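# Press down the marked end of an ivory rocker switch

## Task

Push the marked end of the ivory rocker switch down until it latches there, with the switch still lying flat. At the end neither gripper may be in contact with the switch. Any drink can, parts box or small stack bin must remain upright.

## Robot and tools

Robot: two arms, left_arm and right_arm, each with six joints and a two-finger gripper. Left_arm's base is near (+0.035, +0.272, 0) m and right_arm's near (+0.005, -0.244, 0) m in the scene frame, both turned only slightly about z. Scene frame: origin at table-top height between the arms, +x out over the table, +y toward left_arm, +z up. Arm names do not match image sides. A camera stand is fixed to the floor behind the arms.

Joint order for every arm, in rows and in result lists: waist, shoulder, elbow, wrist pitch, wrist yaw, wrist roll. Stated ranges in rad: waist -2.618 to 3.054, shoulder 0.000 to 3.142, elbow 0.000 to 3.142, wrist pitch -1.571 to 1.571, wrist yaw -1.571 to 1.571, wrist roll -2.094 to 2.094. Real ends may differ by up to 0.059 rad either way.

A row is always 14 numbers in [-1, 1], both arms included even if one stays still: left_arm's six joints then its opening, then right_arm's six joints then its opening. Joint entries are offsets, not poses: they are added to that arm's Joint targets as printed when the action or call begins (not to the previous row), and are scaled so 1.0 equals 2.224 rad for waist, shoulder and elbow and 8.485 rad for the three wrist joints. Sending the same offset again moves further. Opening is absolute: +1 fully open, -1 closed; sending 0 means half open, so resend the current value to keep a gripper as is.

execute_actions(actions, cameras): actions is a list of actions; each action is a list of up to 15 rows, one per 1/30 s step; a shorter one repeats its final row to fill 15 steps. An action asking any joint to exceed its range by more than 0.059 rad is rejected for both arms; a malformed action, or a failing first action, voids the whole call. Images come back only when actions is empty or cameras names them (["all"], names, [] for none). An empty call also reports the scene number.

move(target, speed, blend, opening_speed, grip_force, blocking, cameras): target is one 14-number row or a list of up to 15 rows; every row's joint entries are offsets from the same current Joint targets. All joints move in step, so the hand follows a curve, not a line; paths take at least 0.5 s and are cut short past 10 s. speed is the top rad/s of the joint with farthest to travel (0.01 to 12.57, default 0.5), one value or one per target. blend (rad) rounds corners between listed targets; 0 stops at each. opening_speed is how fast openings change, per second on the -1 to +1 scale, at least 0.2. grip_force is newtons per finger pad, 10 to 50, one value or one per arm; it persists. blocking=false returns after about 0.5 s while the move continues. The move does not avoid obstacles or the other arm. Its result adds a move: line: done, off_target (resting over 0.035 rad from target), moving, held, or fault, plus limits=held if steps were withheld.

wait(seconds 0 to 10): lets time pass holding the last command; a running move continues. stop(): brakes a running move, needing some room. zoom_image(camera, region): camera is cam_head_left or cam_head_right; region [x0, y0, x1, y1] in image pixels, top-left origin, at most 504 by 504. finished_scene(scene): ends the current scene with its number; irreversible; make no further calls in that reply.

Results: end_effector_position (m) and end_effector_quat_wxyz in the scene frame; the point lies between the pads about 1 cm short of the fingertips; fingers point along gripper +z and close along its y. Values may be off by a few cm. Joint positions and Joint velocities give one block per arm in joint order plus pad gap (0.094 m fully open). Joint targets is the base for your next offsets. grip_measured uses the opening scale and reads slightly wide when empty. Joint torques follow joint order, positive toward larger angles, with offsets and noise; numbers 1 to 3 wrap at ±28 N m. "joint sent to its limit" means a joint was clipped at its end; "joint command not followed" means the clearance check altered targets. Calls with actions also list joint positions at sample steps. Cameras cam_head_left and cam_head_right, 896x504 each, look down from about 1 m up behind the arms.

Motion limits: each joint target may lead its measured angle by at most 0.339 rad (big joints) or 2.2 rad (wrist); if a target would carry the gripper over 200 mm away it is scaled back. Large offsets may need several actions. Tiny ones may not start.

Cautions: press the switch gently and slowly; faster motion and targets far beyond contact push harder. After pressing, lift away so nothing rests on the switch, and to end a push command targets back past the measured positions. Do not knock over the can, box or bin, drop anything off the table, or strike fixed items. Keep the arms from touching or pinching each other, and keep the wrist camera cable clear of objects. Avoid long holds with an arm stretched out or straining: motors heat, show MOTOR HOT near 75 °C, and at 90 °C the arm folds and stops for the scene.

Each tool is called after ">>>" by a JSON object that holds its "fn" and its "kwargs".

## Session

>>> {"fn": "execute_actions", "kwargs": {"actions": []}}

Scene clock: 0.00 s.
left_arm: end_effector_position=(+0.4384, +0.2535, +0.1110) grip_measured=+1.000 end_effector_quat_wxyz=(+0.579, +0.028, +0.810, -0.084) | right_arm: end_effector_position=(+0.3956, -0.2768, +0.0802) grip_measured=+1.000 end_effector_quat_wxyz=(+0.559, +0.035, +0.828, +0.021)
Joint positions: left_arm=[0.065 1.514 0.411 0.774 0.215 -0.036 0.094] | right_arm=[-0.117 1.567 0.353 0.827 -0.132 0.026 0.094]
Joint velocities: within noise
Joint torques (N m): no reading
Heat: left arm: 25 °C; right arm: 29 °C.
Joint targets: left_arm=[0.065 1.504 0.421 0.784 0.216 -0.036] | right_arm=[-0.117 1.560 0.360 0.835 -0.133 0.026]
Tool commands: left_gripper/opening=+1.0 right_gripper/opening=+1.0

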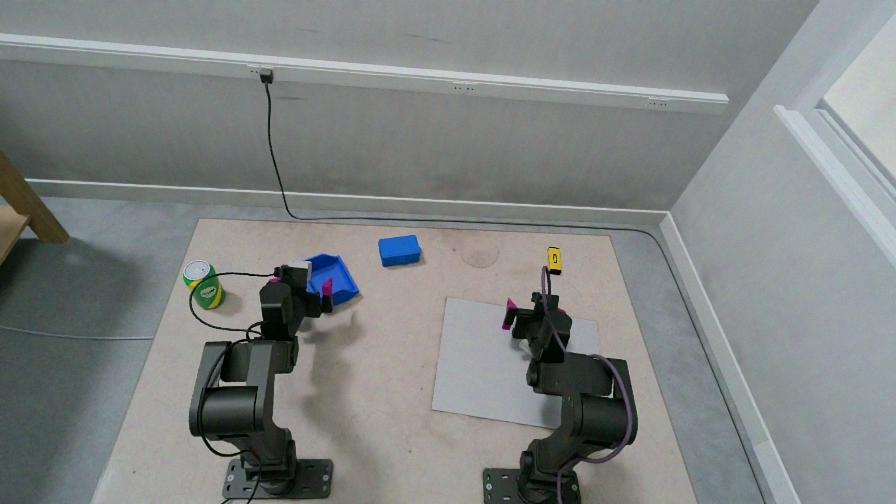

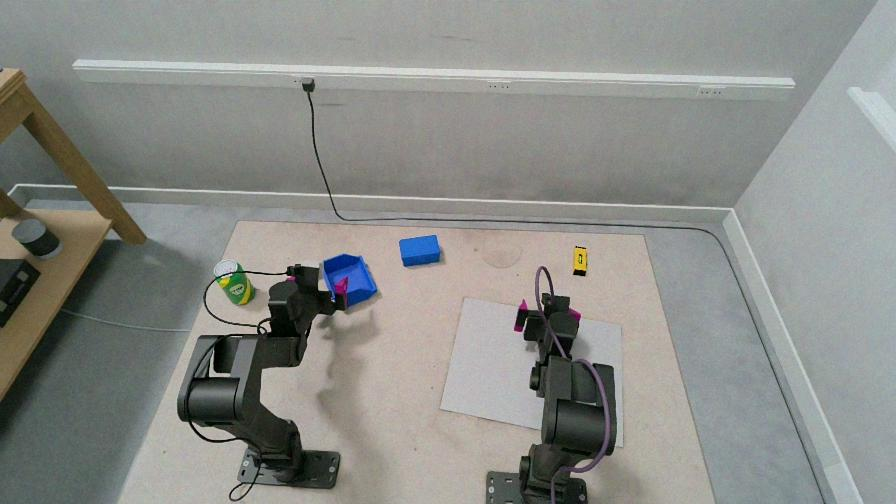

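>>> {"fn": "zoom_image", "kwargs": {"camera": "cam_head_left", "region": [430, 230, 650, 450]}}

>>> {"fn": "zoom_image", "kwargs": {"camera": "cam_head_right", "region": [430, 230, 650, 450]}}

>>> {"fn": "zoom_image", "kwargs": {"camera": "cam_head_left", "region": [170, 220, 430, 350]}}

Scaled by 2.291 from the camera's 896x504 image, which has a finer 1280x720 frame.

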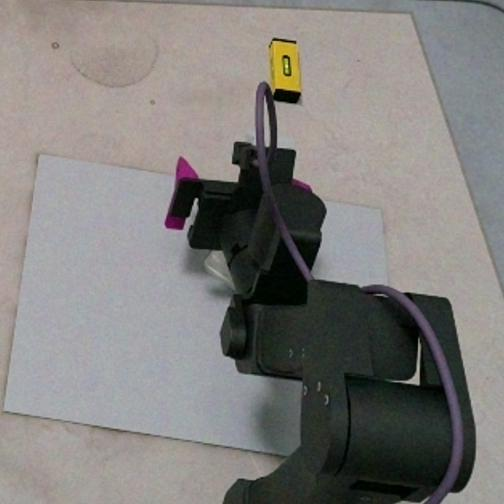

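Scaled by 2.291 from the camera's 896x504 image, which has a finer 1280x720 frame.

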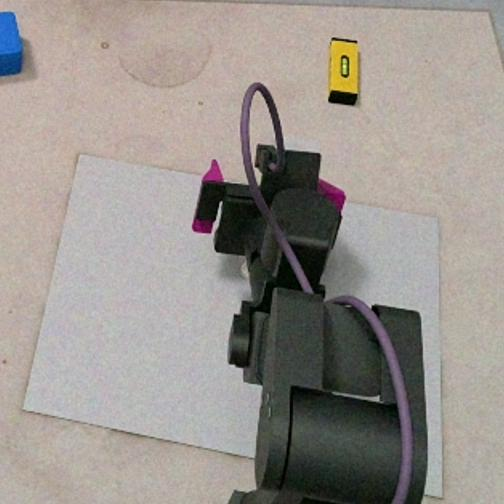

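Scaled by 1.938 from the camera's 896x504 image, which has a finer 1280x720 frame.

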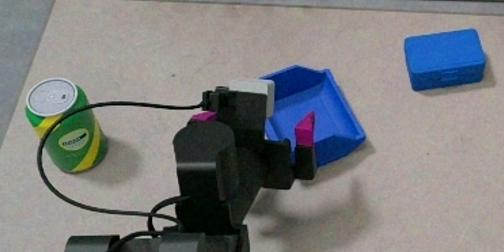

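>>> {"fn": "move", "kwargs": {"target": [[0, 0, 0, 0, 0, 0, 1, -0.0823, -0.1394, 0.1529, -0.0748, -0.0126, -0.0018, -1], [0, 0, 0, 0, 0, 0, 1, -0.2846, -0.027, 0.4002, -0.2163, -0.0277, -0.0031, -1]], "speed": 0.6, "blend": 0.1, "opening_speed": 0.8, "cameras": ["all"]}}

Scene clock: 11.00 s.
left_arm: end_effector_position=(+0.4384, +0.2535, +0.1110) grip_measured=+1.000 end_effector_quat_wxyz=(+0.579, +0.028, +0.810, -0.084) | right_arm: end_effector_position=(+0.2778, -0.4250, +0.1443) grip_measured=-0.997 end_effector_quat_wxyz=(+0.204, +0.348, +0.909, +0.102)
Joint positions: left_arm=[0.065 1.514 0.411 0.774 0.215 -0.036 0.094] | right_arm=[-0.748 1.485 1.21 -0.989 -0.349 0.007 0]
Joint torques (N m): left_arm=[0.01 -5.33 7.3 2.24 0.09 -0.04] | right_arm=[-0.25 -3.75 10.44 0.91 -0.44 -0.09]
Heat: left arm: 27 °C; right arm: 31 °C.
Joint targets: left_arm=[0.065 1.504 0.421 0.784 0.216 -0.036] | right_arm=[-0.750 1.500 1.250 -1.000 -0.368 0.000]
move: off_target (right_arm); right_arm: the elbow is farthest, 0.040 rad from its target

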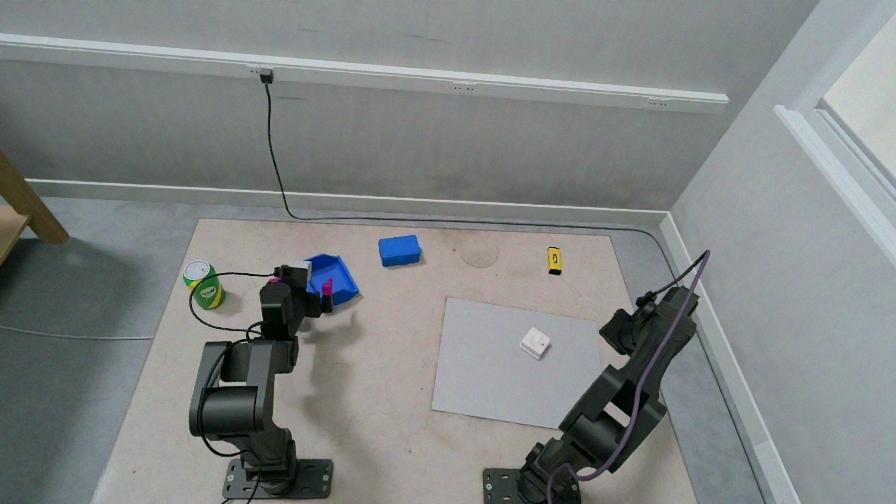

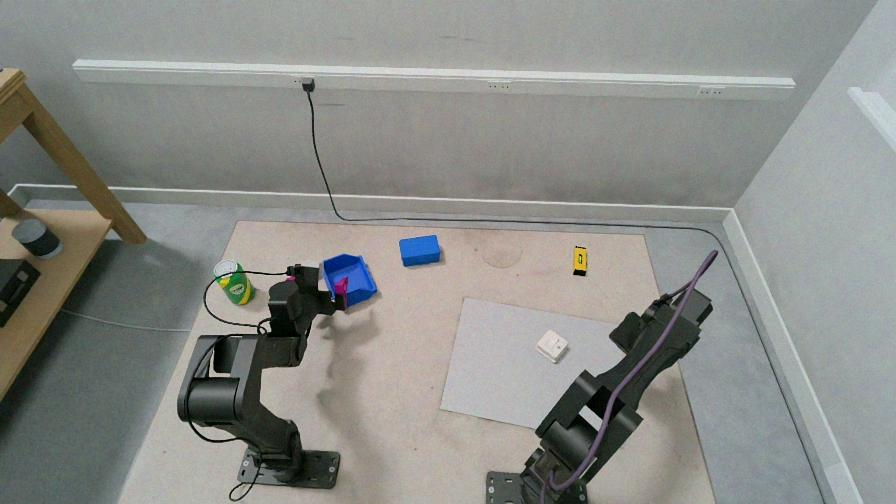

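>>> {"fn": "zoom_image", "kwargs": {"camera": "cam_head_left", "region": [510, 320, 560, 370]}}

>>> {"fn": "zoom_image", "kwargs": {"camera": "cam_head_right", "region": [527, 322, 577, 372]}}

Scaled by 10.080 from the camera's 896x504 image, which has a finer 1280x720 frame.

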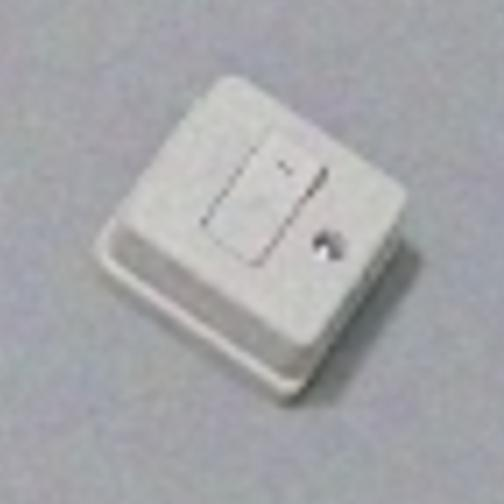

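Scaled by 10.080 from the camera's 896x504 image, which has a finer 1280x720 frame.

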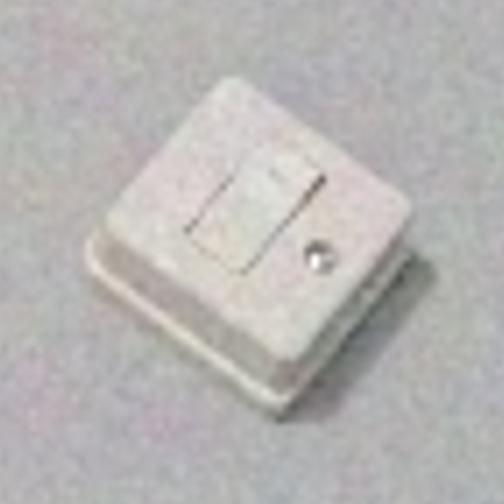

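>>> {"fn": "zoom_image", "kwargs": {"camera": "cam_head_left", "region": [522, 326, 550, 354]}}

>>> {"fn": "zoom_image", "kwargs": {"camera": "cam_head_right", "region": [540, 330, 568, 358]}}

Scaled by 18.000 from the camera's 896x504 image, which has a finer 1280x720 frame.

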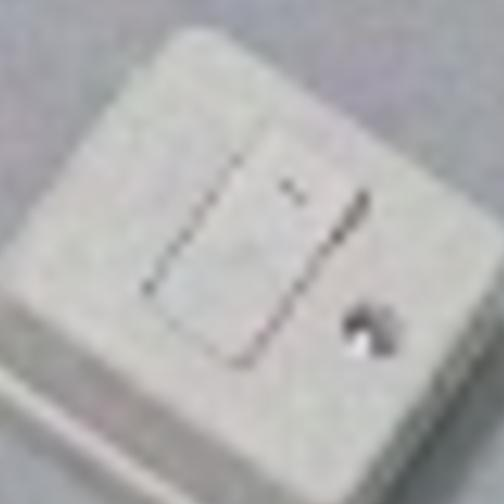

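Scaled by 18.000 from the camera's 896x504 image, which has a finer 1280x720 frame.

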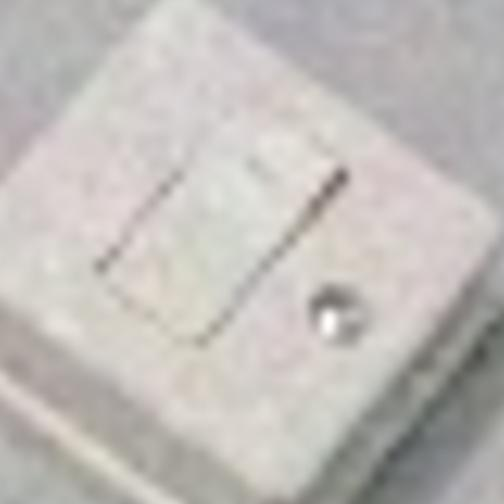

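>>> {"fn": "move", "kwargs": {"target": [0, 0, 0, 0, 0, 0, 1, 0.1857, 0.3068, 0.2406, -0.0611, 0, 0, -1], "speed": 0.4, "cameras": ["all"]}}

>>> {"fn": "zoom_image", "kwargs": {"camera": "cam_head_left", "region": [510, 310, 560, 360]}}

>>> {"fn": "zoom_image", "kwargs": {"camera": "cam_head_right", "region": [527, 315, 577, 365]}}

Scene clock: 23.70 s.
left_arm: end_effector_position=(+0.4384, +0.2535, +0.1110) grip_measured=+1.000 end_effector_quat_wxyz=(+0.579, +0.028, +0.810, -0.084) | right_arm: end_effector_position=(+0.3393, -0.3042, +0.0694) grip_measured=-0.997 end_effector_quat_wxyz=(-0.136, +0.208, +0.948, +0.200)
Joint positions: left_arm=[0.065 1.514 0.411 0.774 0.215 -0.036 0.094] | right_arm=[-0.335 2.162 1.75 -1.505 -0.352 0.005 0]
Joint torques (N m): left_arm=[-0.08 -5.37 7.35 2.24 0.09 0] | right_arm=[-0.21 -8.01 8.77 -0.5 -0.4 -0.08]
Heat: left arm: 29 °C; right arm: 31 °C.
Joint targets: left_arm=[0.065 1.504 0.421 0.784 0.216 -0.036] | right_arm=[-0.337 2.183 1.785 -1.518 -0.368 -0.001]
move: done

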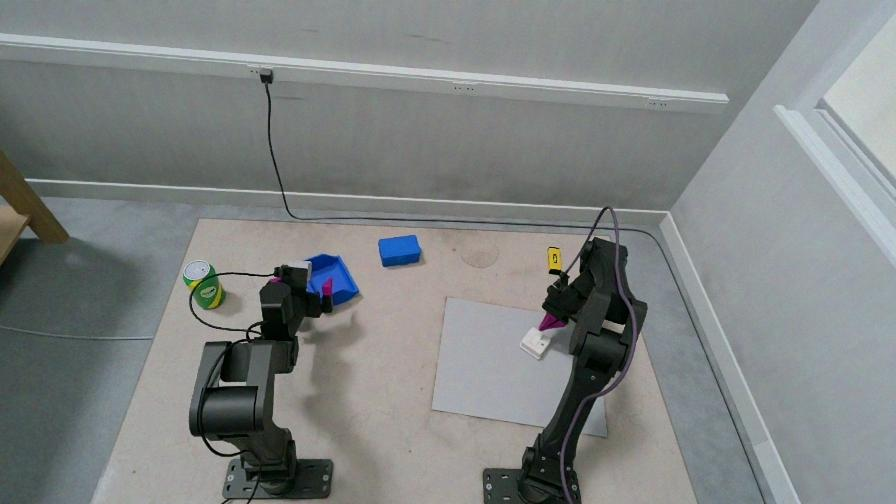

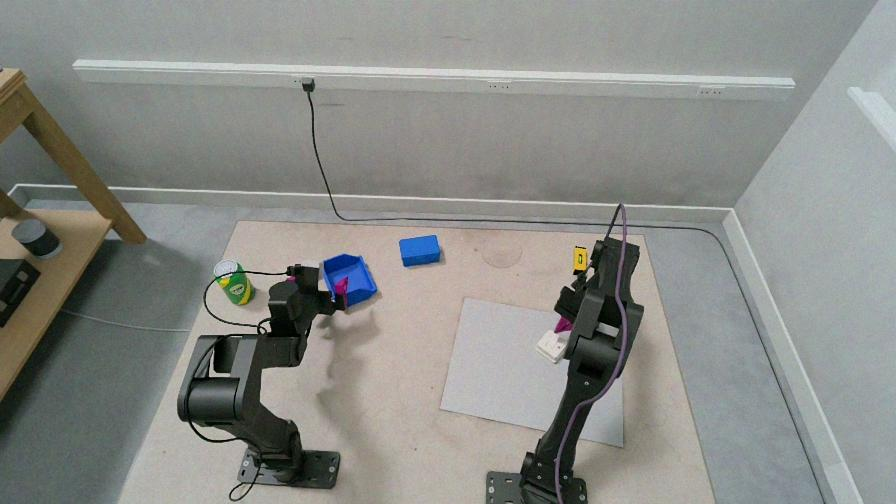

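Scaled by 10.080 from the camera's 896x504 image, which has a finer 1280x720 frame.

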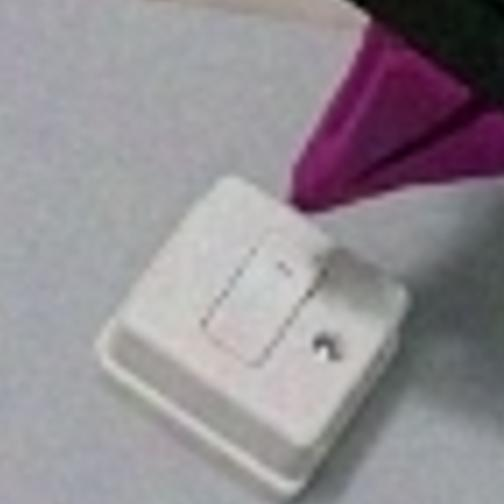

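Scaled by 10.080 from the camera's 896x504 image, which has a finer 1280x720 frame.

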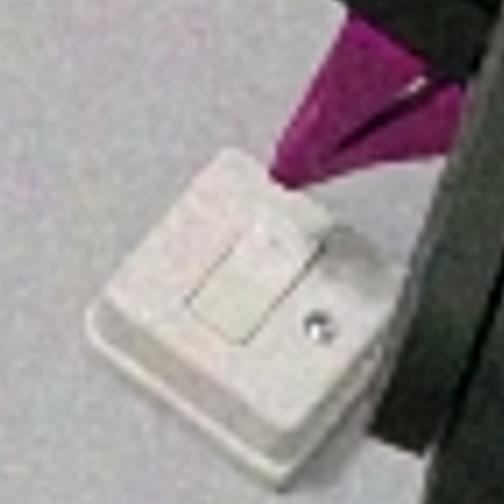

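>>> {"fn": "move", "kwargs": {"target": [0, 0, 0, 0, 0, 0, 1, -0.0063, 0.00574, -0.0337, 0.01, 0, 0, -1], "speed": 0.08, "cameras": ["all"]}}

>>> {"fn": "zoom_image", "kwargs": {"camera": "cam_head_left", "region": [515, 315, 565, 365]}}

>>> {"fn": "zoom_image", "kwargs": {"camera": "cam_head_right", "region": [530, 315, 580, 365]}}

Scene clock: 32.43 s.
left_arm: end_effector_position=(+0.4384, +0.2535, +0.1110) grip_measured=+1.000 end_effector_quat_wxyz=(+0.579, +0.028, +0.810, -0.084) | right_arm: end_effector_position=(+0.3450, -0.3104, +0.0584) grip_measured=-0.997 end_effector_quat_wxyz=(-0.122, +0.211, +0.949, +0.199)
Joint positions: left_arm=[0.065 1.514 0.411 0.774 0.215 -0.036 0.094] | right_arm=[-0.346 2.171 1.728 -1.447 -0.352 0.005 0]
Joint torques (N m): left_arm=[-0.06 -5.3 7.32 2.22 0.11 -0.04] | right_arm=[-0.46 -7.8 4.3 -0.15 -0.4 -0.08]
Heat: left arm: 30 °C; right arm: 32 °C.
Joint targets: left_arm=[0.065 1.504 0.421 0.784 0.216 -0.036] | right_arm=[-0.351 2.195 1.710 -1.434 -0.368 -0.001]
move: done

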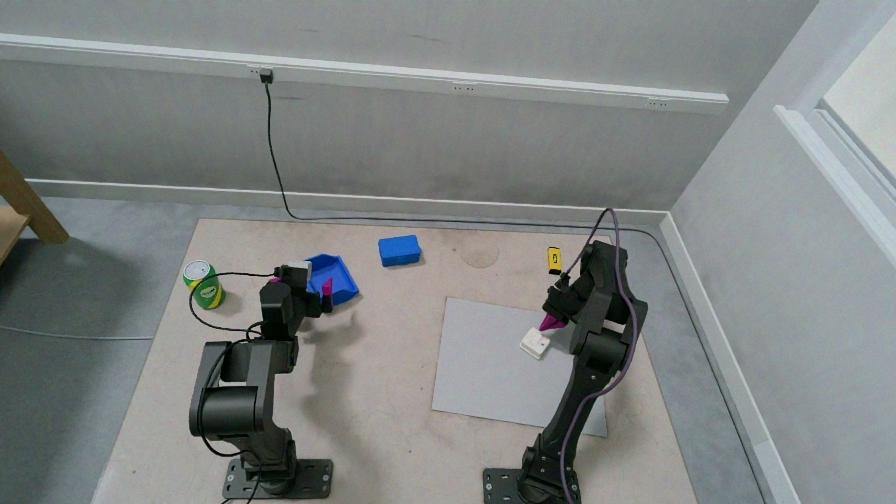

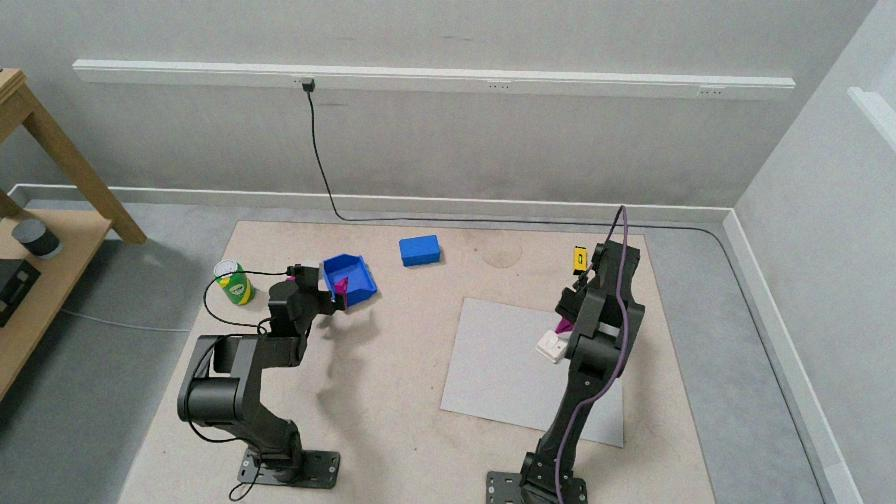

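Scaled by 10.080 from the camera's 896x504 image, which has a finer 1280x720 frame.

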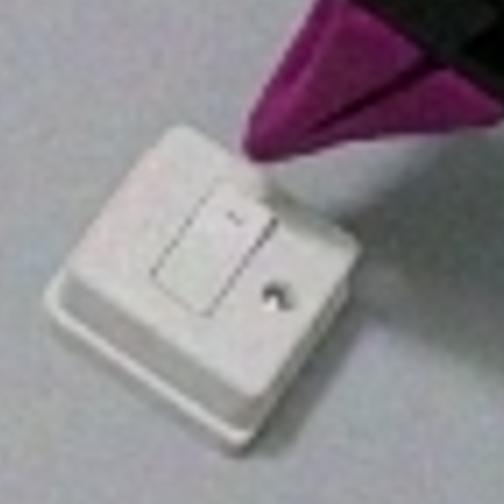

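Scaled by 10.080 from the camera's 896x504 image, which has a finer 1280x720 frame.

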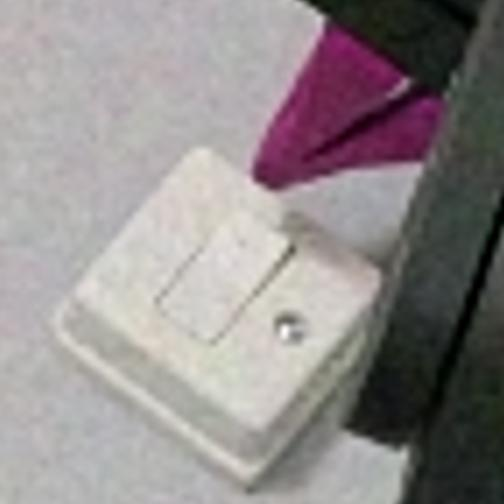

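>>> {"fn": "move", "kwargs": {"target": [0, 0, 0, 0, 0, 0, 1, -0.0005, 0, -0.02496, 0.00475, 0, 0, -1], "speed": 0.05, "cameras": ["all"]}}

>>> {"fn": "zoom_image", "kwargs": {"camera": "cam_head_left", "region": [515, 315, 565, 365]}}

>>> {"fn": "zoom_image", "kwargs": {"camera": "cam_head_right", "region": [530, 315, 580, 365]}}

Scene clock: 38.43 s.
left_arm: end_effector_position=(+0.4384, +0.2535, +0.1110) grip_measured=+1.000 end_effector_quat_wxyz=(+0.579, +0.028, +0.810, -0.084) | right_arm: end_effector_position=(+0.3390, -0.3080, +0.0461) grip_measured=-0.997 end_effector_quat_wxyz=(-0.129, +0.212, +0.948, +0.200)
Joint positions: left_arm=[0.065 1.514 0.411 0.774 0.215 -0.036 0.094] | right_arm=[-0.346 2.171 1.674 -1.406 -0.352 0.005 0]
Joint torques (N m): left_arm=[-0.03 -5.3 7.32 2.23 0.09 -0.02] | right_arm=[-0.57 -7.73 4.16 -0.28 -0.4 -0.08]
Heat: left arm: 30 °C; right arm: 31 °C.
Joint targets: left_arm=[0.065 1.504 0.421 0.784 0.216 -0.036] | right_arm=[-0.352 2.195 1.655 -1.393 -0.368 -0.001]
move: done

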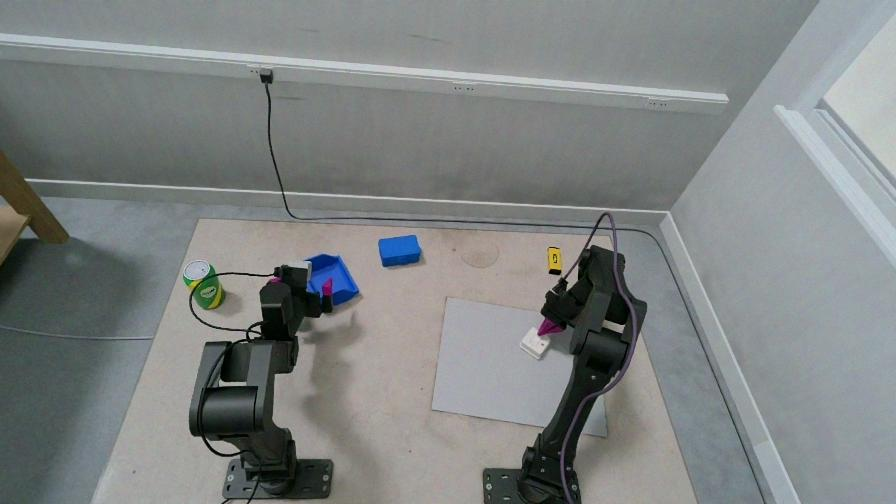

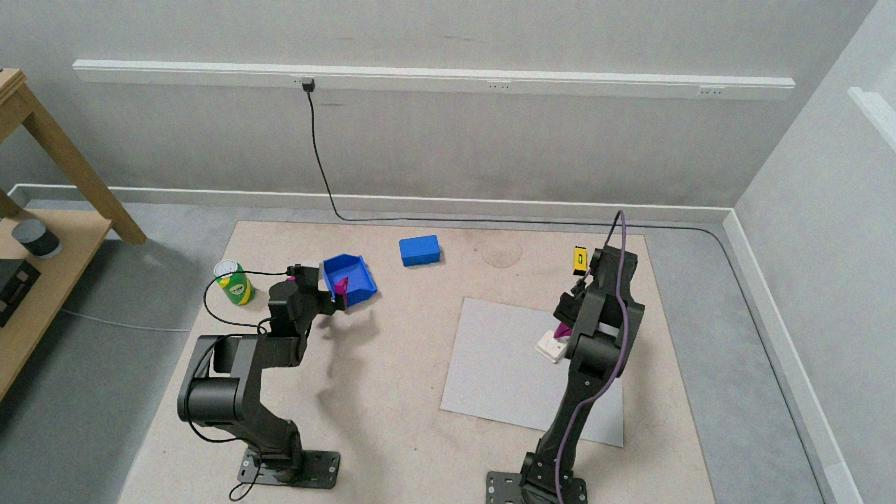

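Scaled by 10.080 from the camera's 896x504 image, which has a finer 1280x720 frame.

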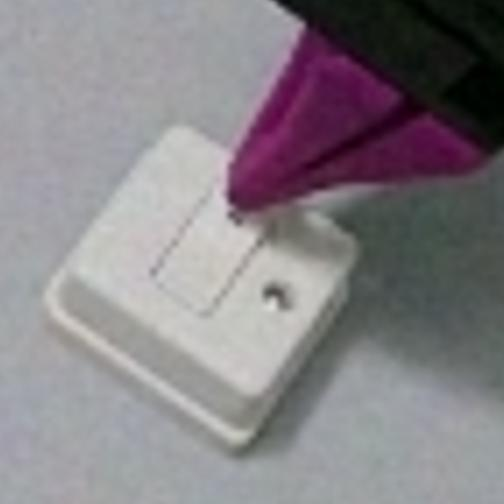

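Scaled by 10.080 from the camera's 896x504 image, which has a finer 1280x720 frame.

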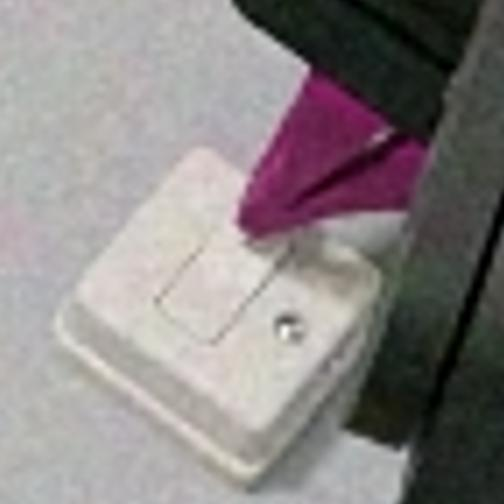

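>>> {"fn": "move", "kwargs": {"target": [0, 0, 0, 0, 0, 0, 1, 0, 0, -0.0092, 0.00242, 0, 0, -1], "speed": 0.04, "cameras": ["all"]}}

>>> {"fn": "zoom_image", "kwargs": {"camera": "cam_head_left", "region": [515, 315, 565, 365]}}

>>> {"fn": "zoom_image", "kwargs": {"camera": "cam_head_right", "region": [530, 315, 580, 365]}}

Scene clock: 43.37 s.
left_arm: end_effector_position=(+0.4384, +0.2535, +0.1110) grip_measured=+1.000 end_effector_quat_wxyz=(+0.579, +0.028, +0.810, -0.084) | right_arm: end_effector_position=(+0.3393, -0.3059, +0.0443) grip_measured=-0.997 end_effector_quat_wxyz=(-0.127, +0.214, +0.946, +0.208)
Joint positions: left_arm=[0.065 1.514 0.411 0.774 0.215 -0.036 0.094] | right_arm=[-0.348 2.171 1.662 -1.396 -0.368 0.005 0]
Joint torques (N m): left_arm=[-0.06 -5.26 7.23 2.22 0.09 -0.01] | right_arm=[-0.4 -7.71 3.44 -0.1 -0.22 -0.08]
Heat: left arm: 31 °C; right arm: 31 °C.
Joint targets: left_arm=[0.065 1.504 0.421 0.784 0.216 -0.036] | right_arm=[-0.352 2.195 1.634 -1.373 -0.368 -0.001]
move: done

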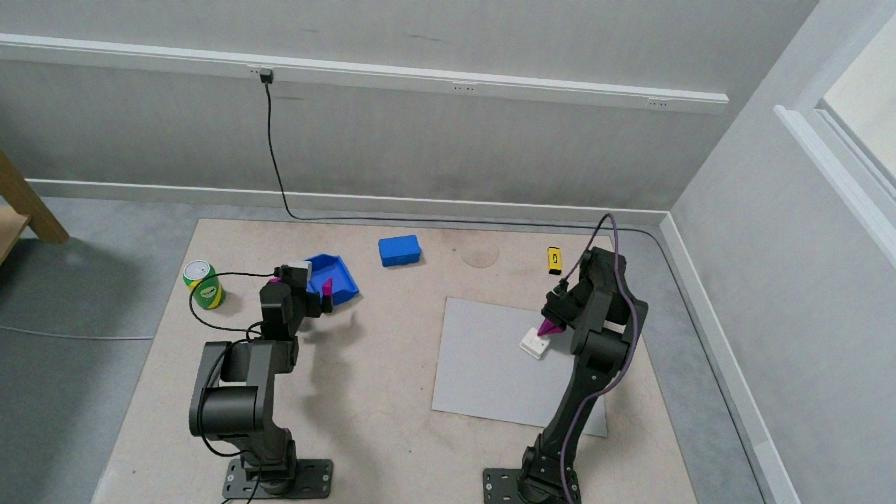

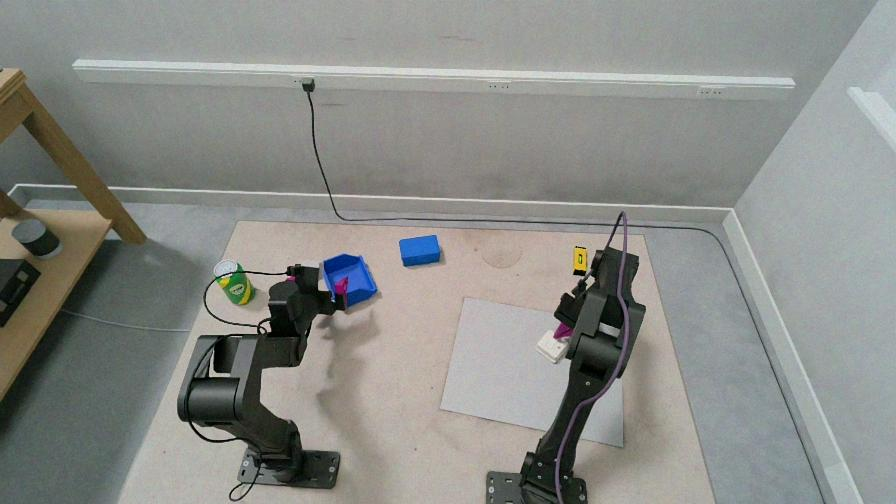

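Scaled by 10.080 from the camera's 896x504 image, which has a finer 1280x720 frame.

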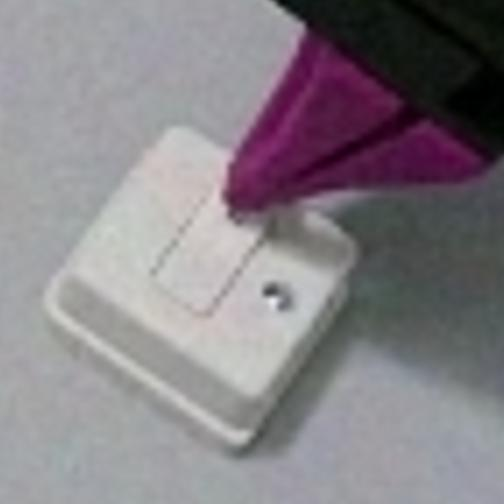

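Scaled by 10.080 from the camera's 896x504 image, which has a finer 1280x720 frame.

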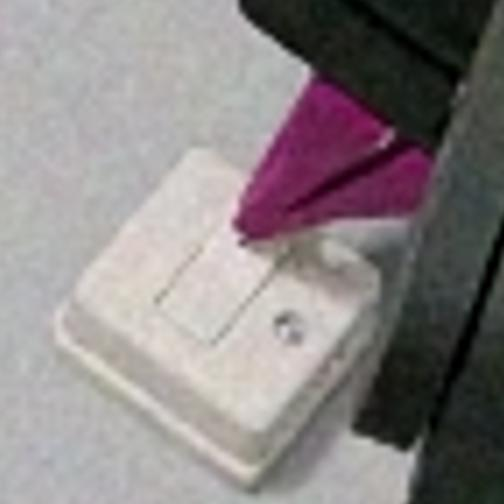

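>>> {"fn": "move", "kwargs": {"target": [0, 0, 0, 0, 0, 0, 1, 0, 0, -0.0092, 0.00242, 0, 0, -1], "speed": 0.04, "cameras": ["all"]}}

>>> {"fn": "zoom_image", "kwargs": {"camera": "cam_head_left", "region": [515, 315, 565, 365]}}

>>> {"fn": "zoom_image", "kwargs": {"camera": "cam_head_right", "region": [530, 315, 580, 365]}}

Scene clock: 45.83 s.
left_arm: end_effector_position=(+0.4384, +0.2535, +0.1110) grip_measured=+1.000 end_effector_quat_wxyz=(+0.579, +0.028, +0.810, -0.084) | right_arm: end_effector_position=(+0.3381, -0.3053, +0.0396) grip_measured=-0.997 end_effector_quat_wxyz=(-0.127, +0.214, +0.946, +0.208)
Joint positions: left_arm=[0.065 1.514 0.411 0.774 0.215 -0.036 0.094] | right_arm=[-0.348 2.171 1.642 -1.376 -0.369 0.005 0]
Joint torques (N m): left_arm=[-0.09 -5.16 7.3 2.26 0.1 -0.01] | right_arm=[-0.38 -7.69 3.33 -0.1 -0.21 -0.08]
Heat: left arm: 31 °C; right arm: 31 °C.
Joint targets: left_arm=[0.065 1.504 0.421 0.784 0.216 -0.036] | right_arm=[-0.352 2.195 1.614 -1.352 -0.368 -0.001]
move: done

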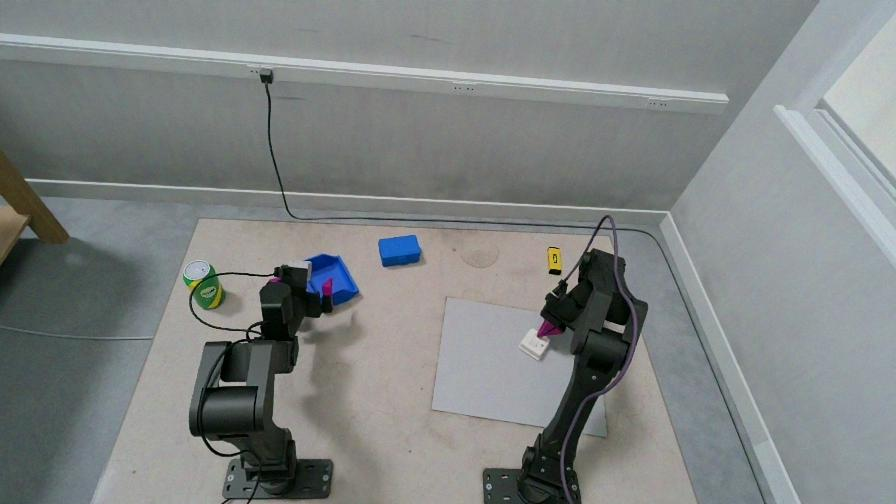

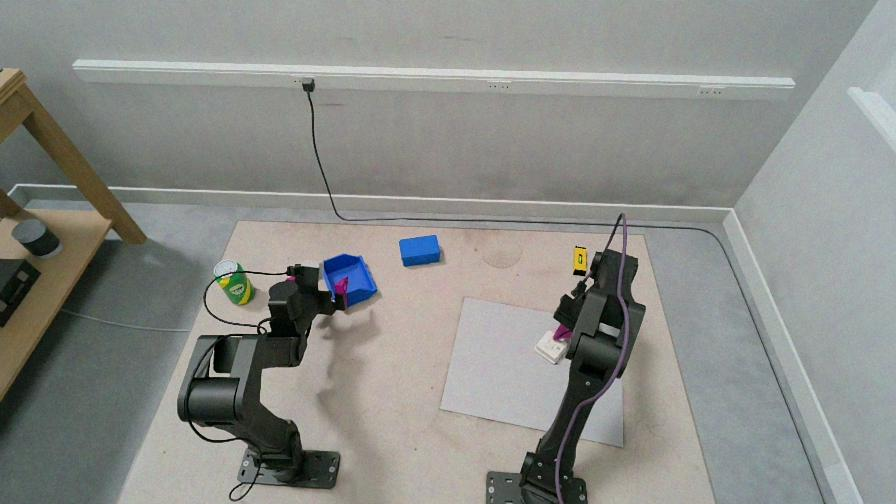

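Scaled by 10.080 from the camera's 896x504 image, which has a finer 1280x720 frame.

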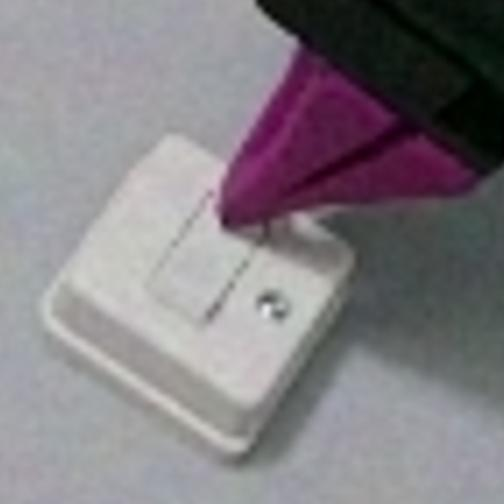

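Scaled by 10.080 from the camera's 896x504 image, which has a finer 1280x720 frame.

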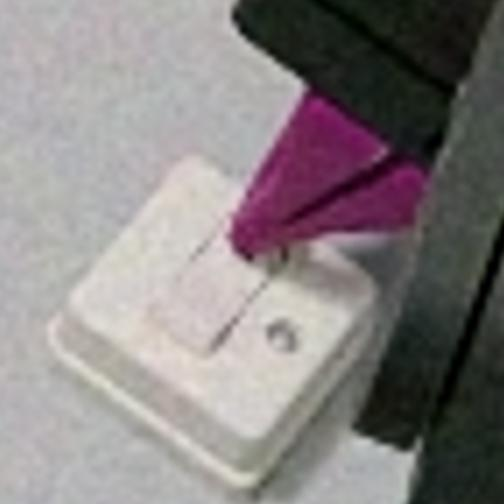

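>>> {"fn": "move", "kwargs": {"target": [[0, 0, 0, 0, 0, 0, 1, 0, 0, 0.02698, 0, 0, 0, -1], [0, 0, 0, 0, 0, 0, 1, 0, 0, 0.05396, -0.0106, 0, 0, -1], [0, 0, 0, 0, 0, 0, 1, 0, -0.04496, 0.1124, -0.0236, 0, 0, -1]], "speed": [0.1, 0.1, 0.3], "blend": [0.01, 0.02, 0], "cameras": ["all"]}}

>>> {"fn": "zoom_image", "kwargs": {"camera": "cam_head_left", "region": [515, 315, 565, 365]}}

>>> {"fn": "zoom_image", "kwargs": {"camera": "cam_head_right", "region": [530, 315, 580, 365]}}

Scene clock: 54.10 s.
left_arm: end_effector_position=(+0.4384, +0.2535, +0.1110) grip_measured=+1.000 end_effector_quat_wxyz=(+0.579, +0.028, +0.810, -0.084) | right_arm: end_effector_position=(+0.3538, -0.3115, +0.0986) grip_measured=-0.997 end_effector_quat_wxyz=(-0.093, +0.209, +0.952, +0.203)
Joint positions: left_arm=[0.065 1.514 0.411 0.774 0.215 -0.036 0.094] | right_arm=[-0.348 2.129 1.834 -1.539 -0.369 0.005 0]
Joint torques (N m): left_arm=[-0.08 -5.35 7.41 2.24 0.06 -0.02] | right_arm=[-0.39 -11.96 8.53 -0.32 -0.22 -0.08]
Heat: left arm: 32 °C; right arm: 31 °C.
Joint targets: left_arm=[0.065 1.504 0.421 0.784 0.216 -0.036] | right_arm=[-0.352 2.095 1.864 -1.552 -0.368 -0.001]
move: done

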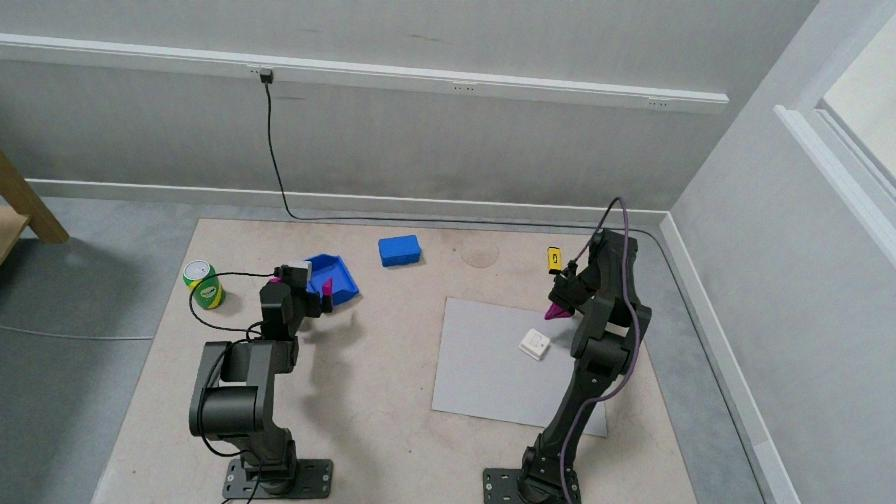

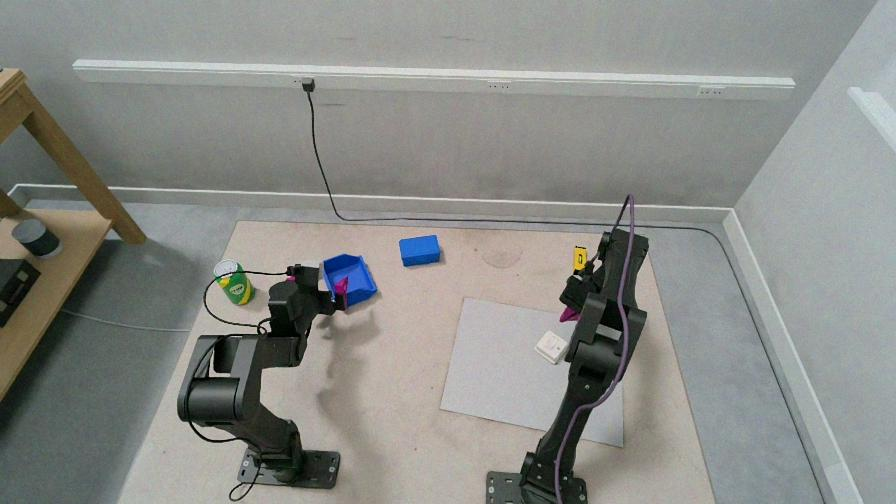

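Scaled by 10.080 from the camera's 896x504 image, which has a finer 1280x720 frame.

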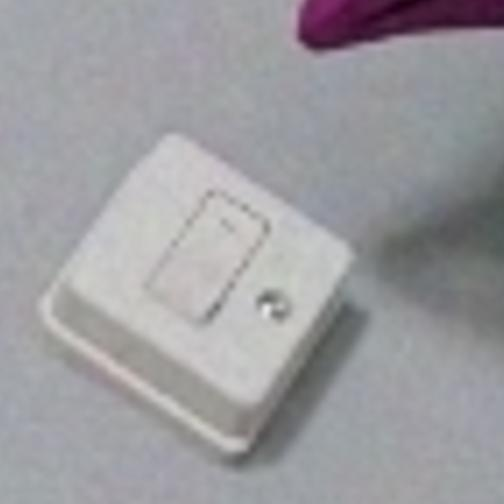

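Scaled by 10.080 from the camera's 896x504 image, which has a finer 1280x720 frame.

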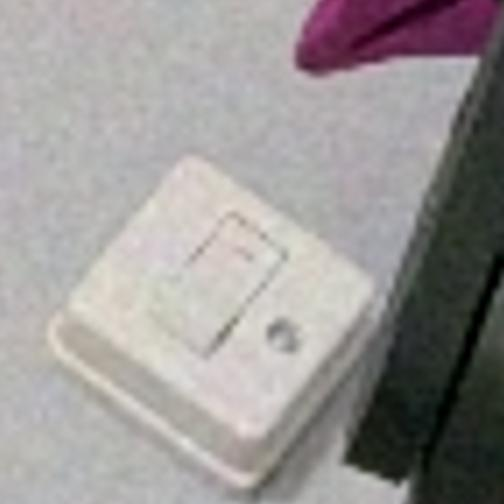

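>>> {"fn": "zoom_image", "kwargs": {"camera": "cam_head_left", "region": [522, 326, 550, 354]}}

>>> {"fn": "zoom_image", "kwargs": {"camera": "cam_head_right", "region": [538, 330, 566, 358]}}

Scaled by 18.000 from the camera's 896x504 image, which has a finer 1280x720 frame.

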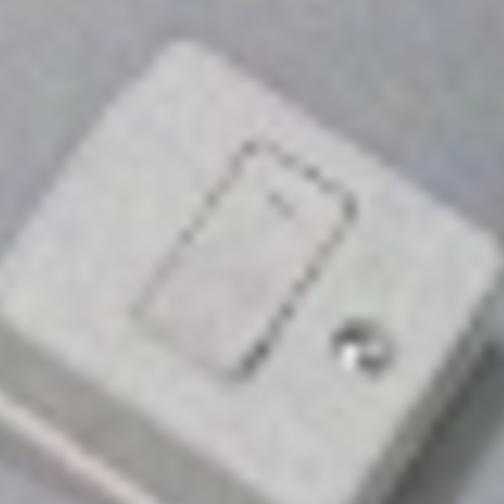

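Scaled by 18.000 from the camera's 896x504 image, which has a finer 1280x720 frame.

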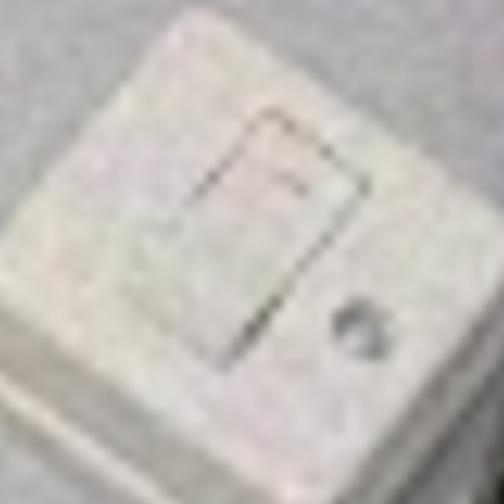

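>>> {"fn": "finished_scene", "kwargs": {"scene": 2}}

The scene is finished: the task was done.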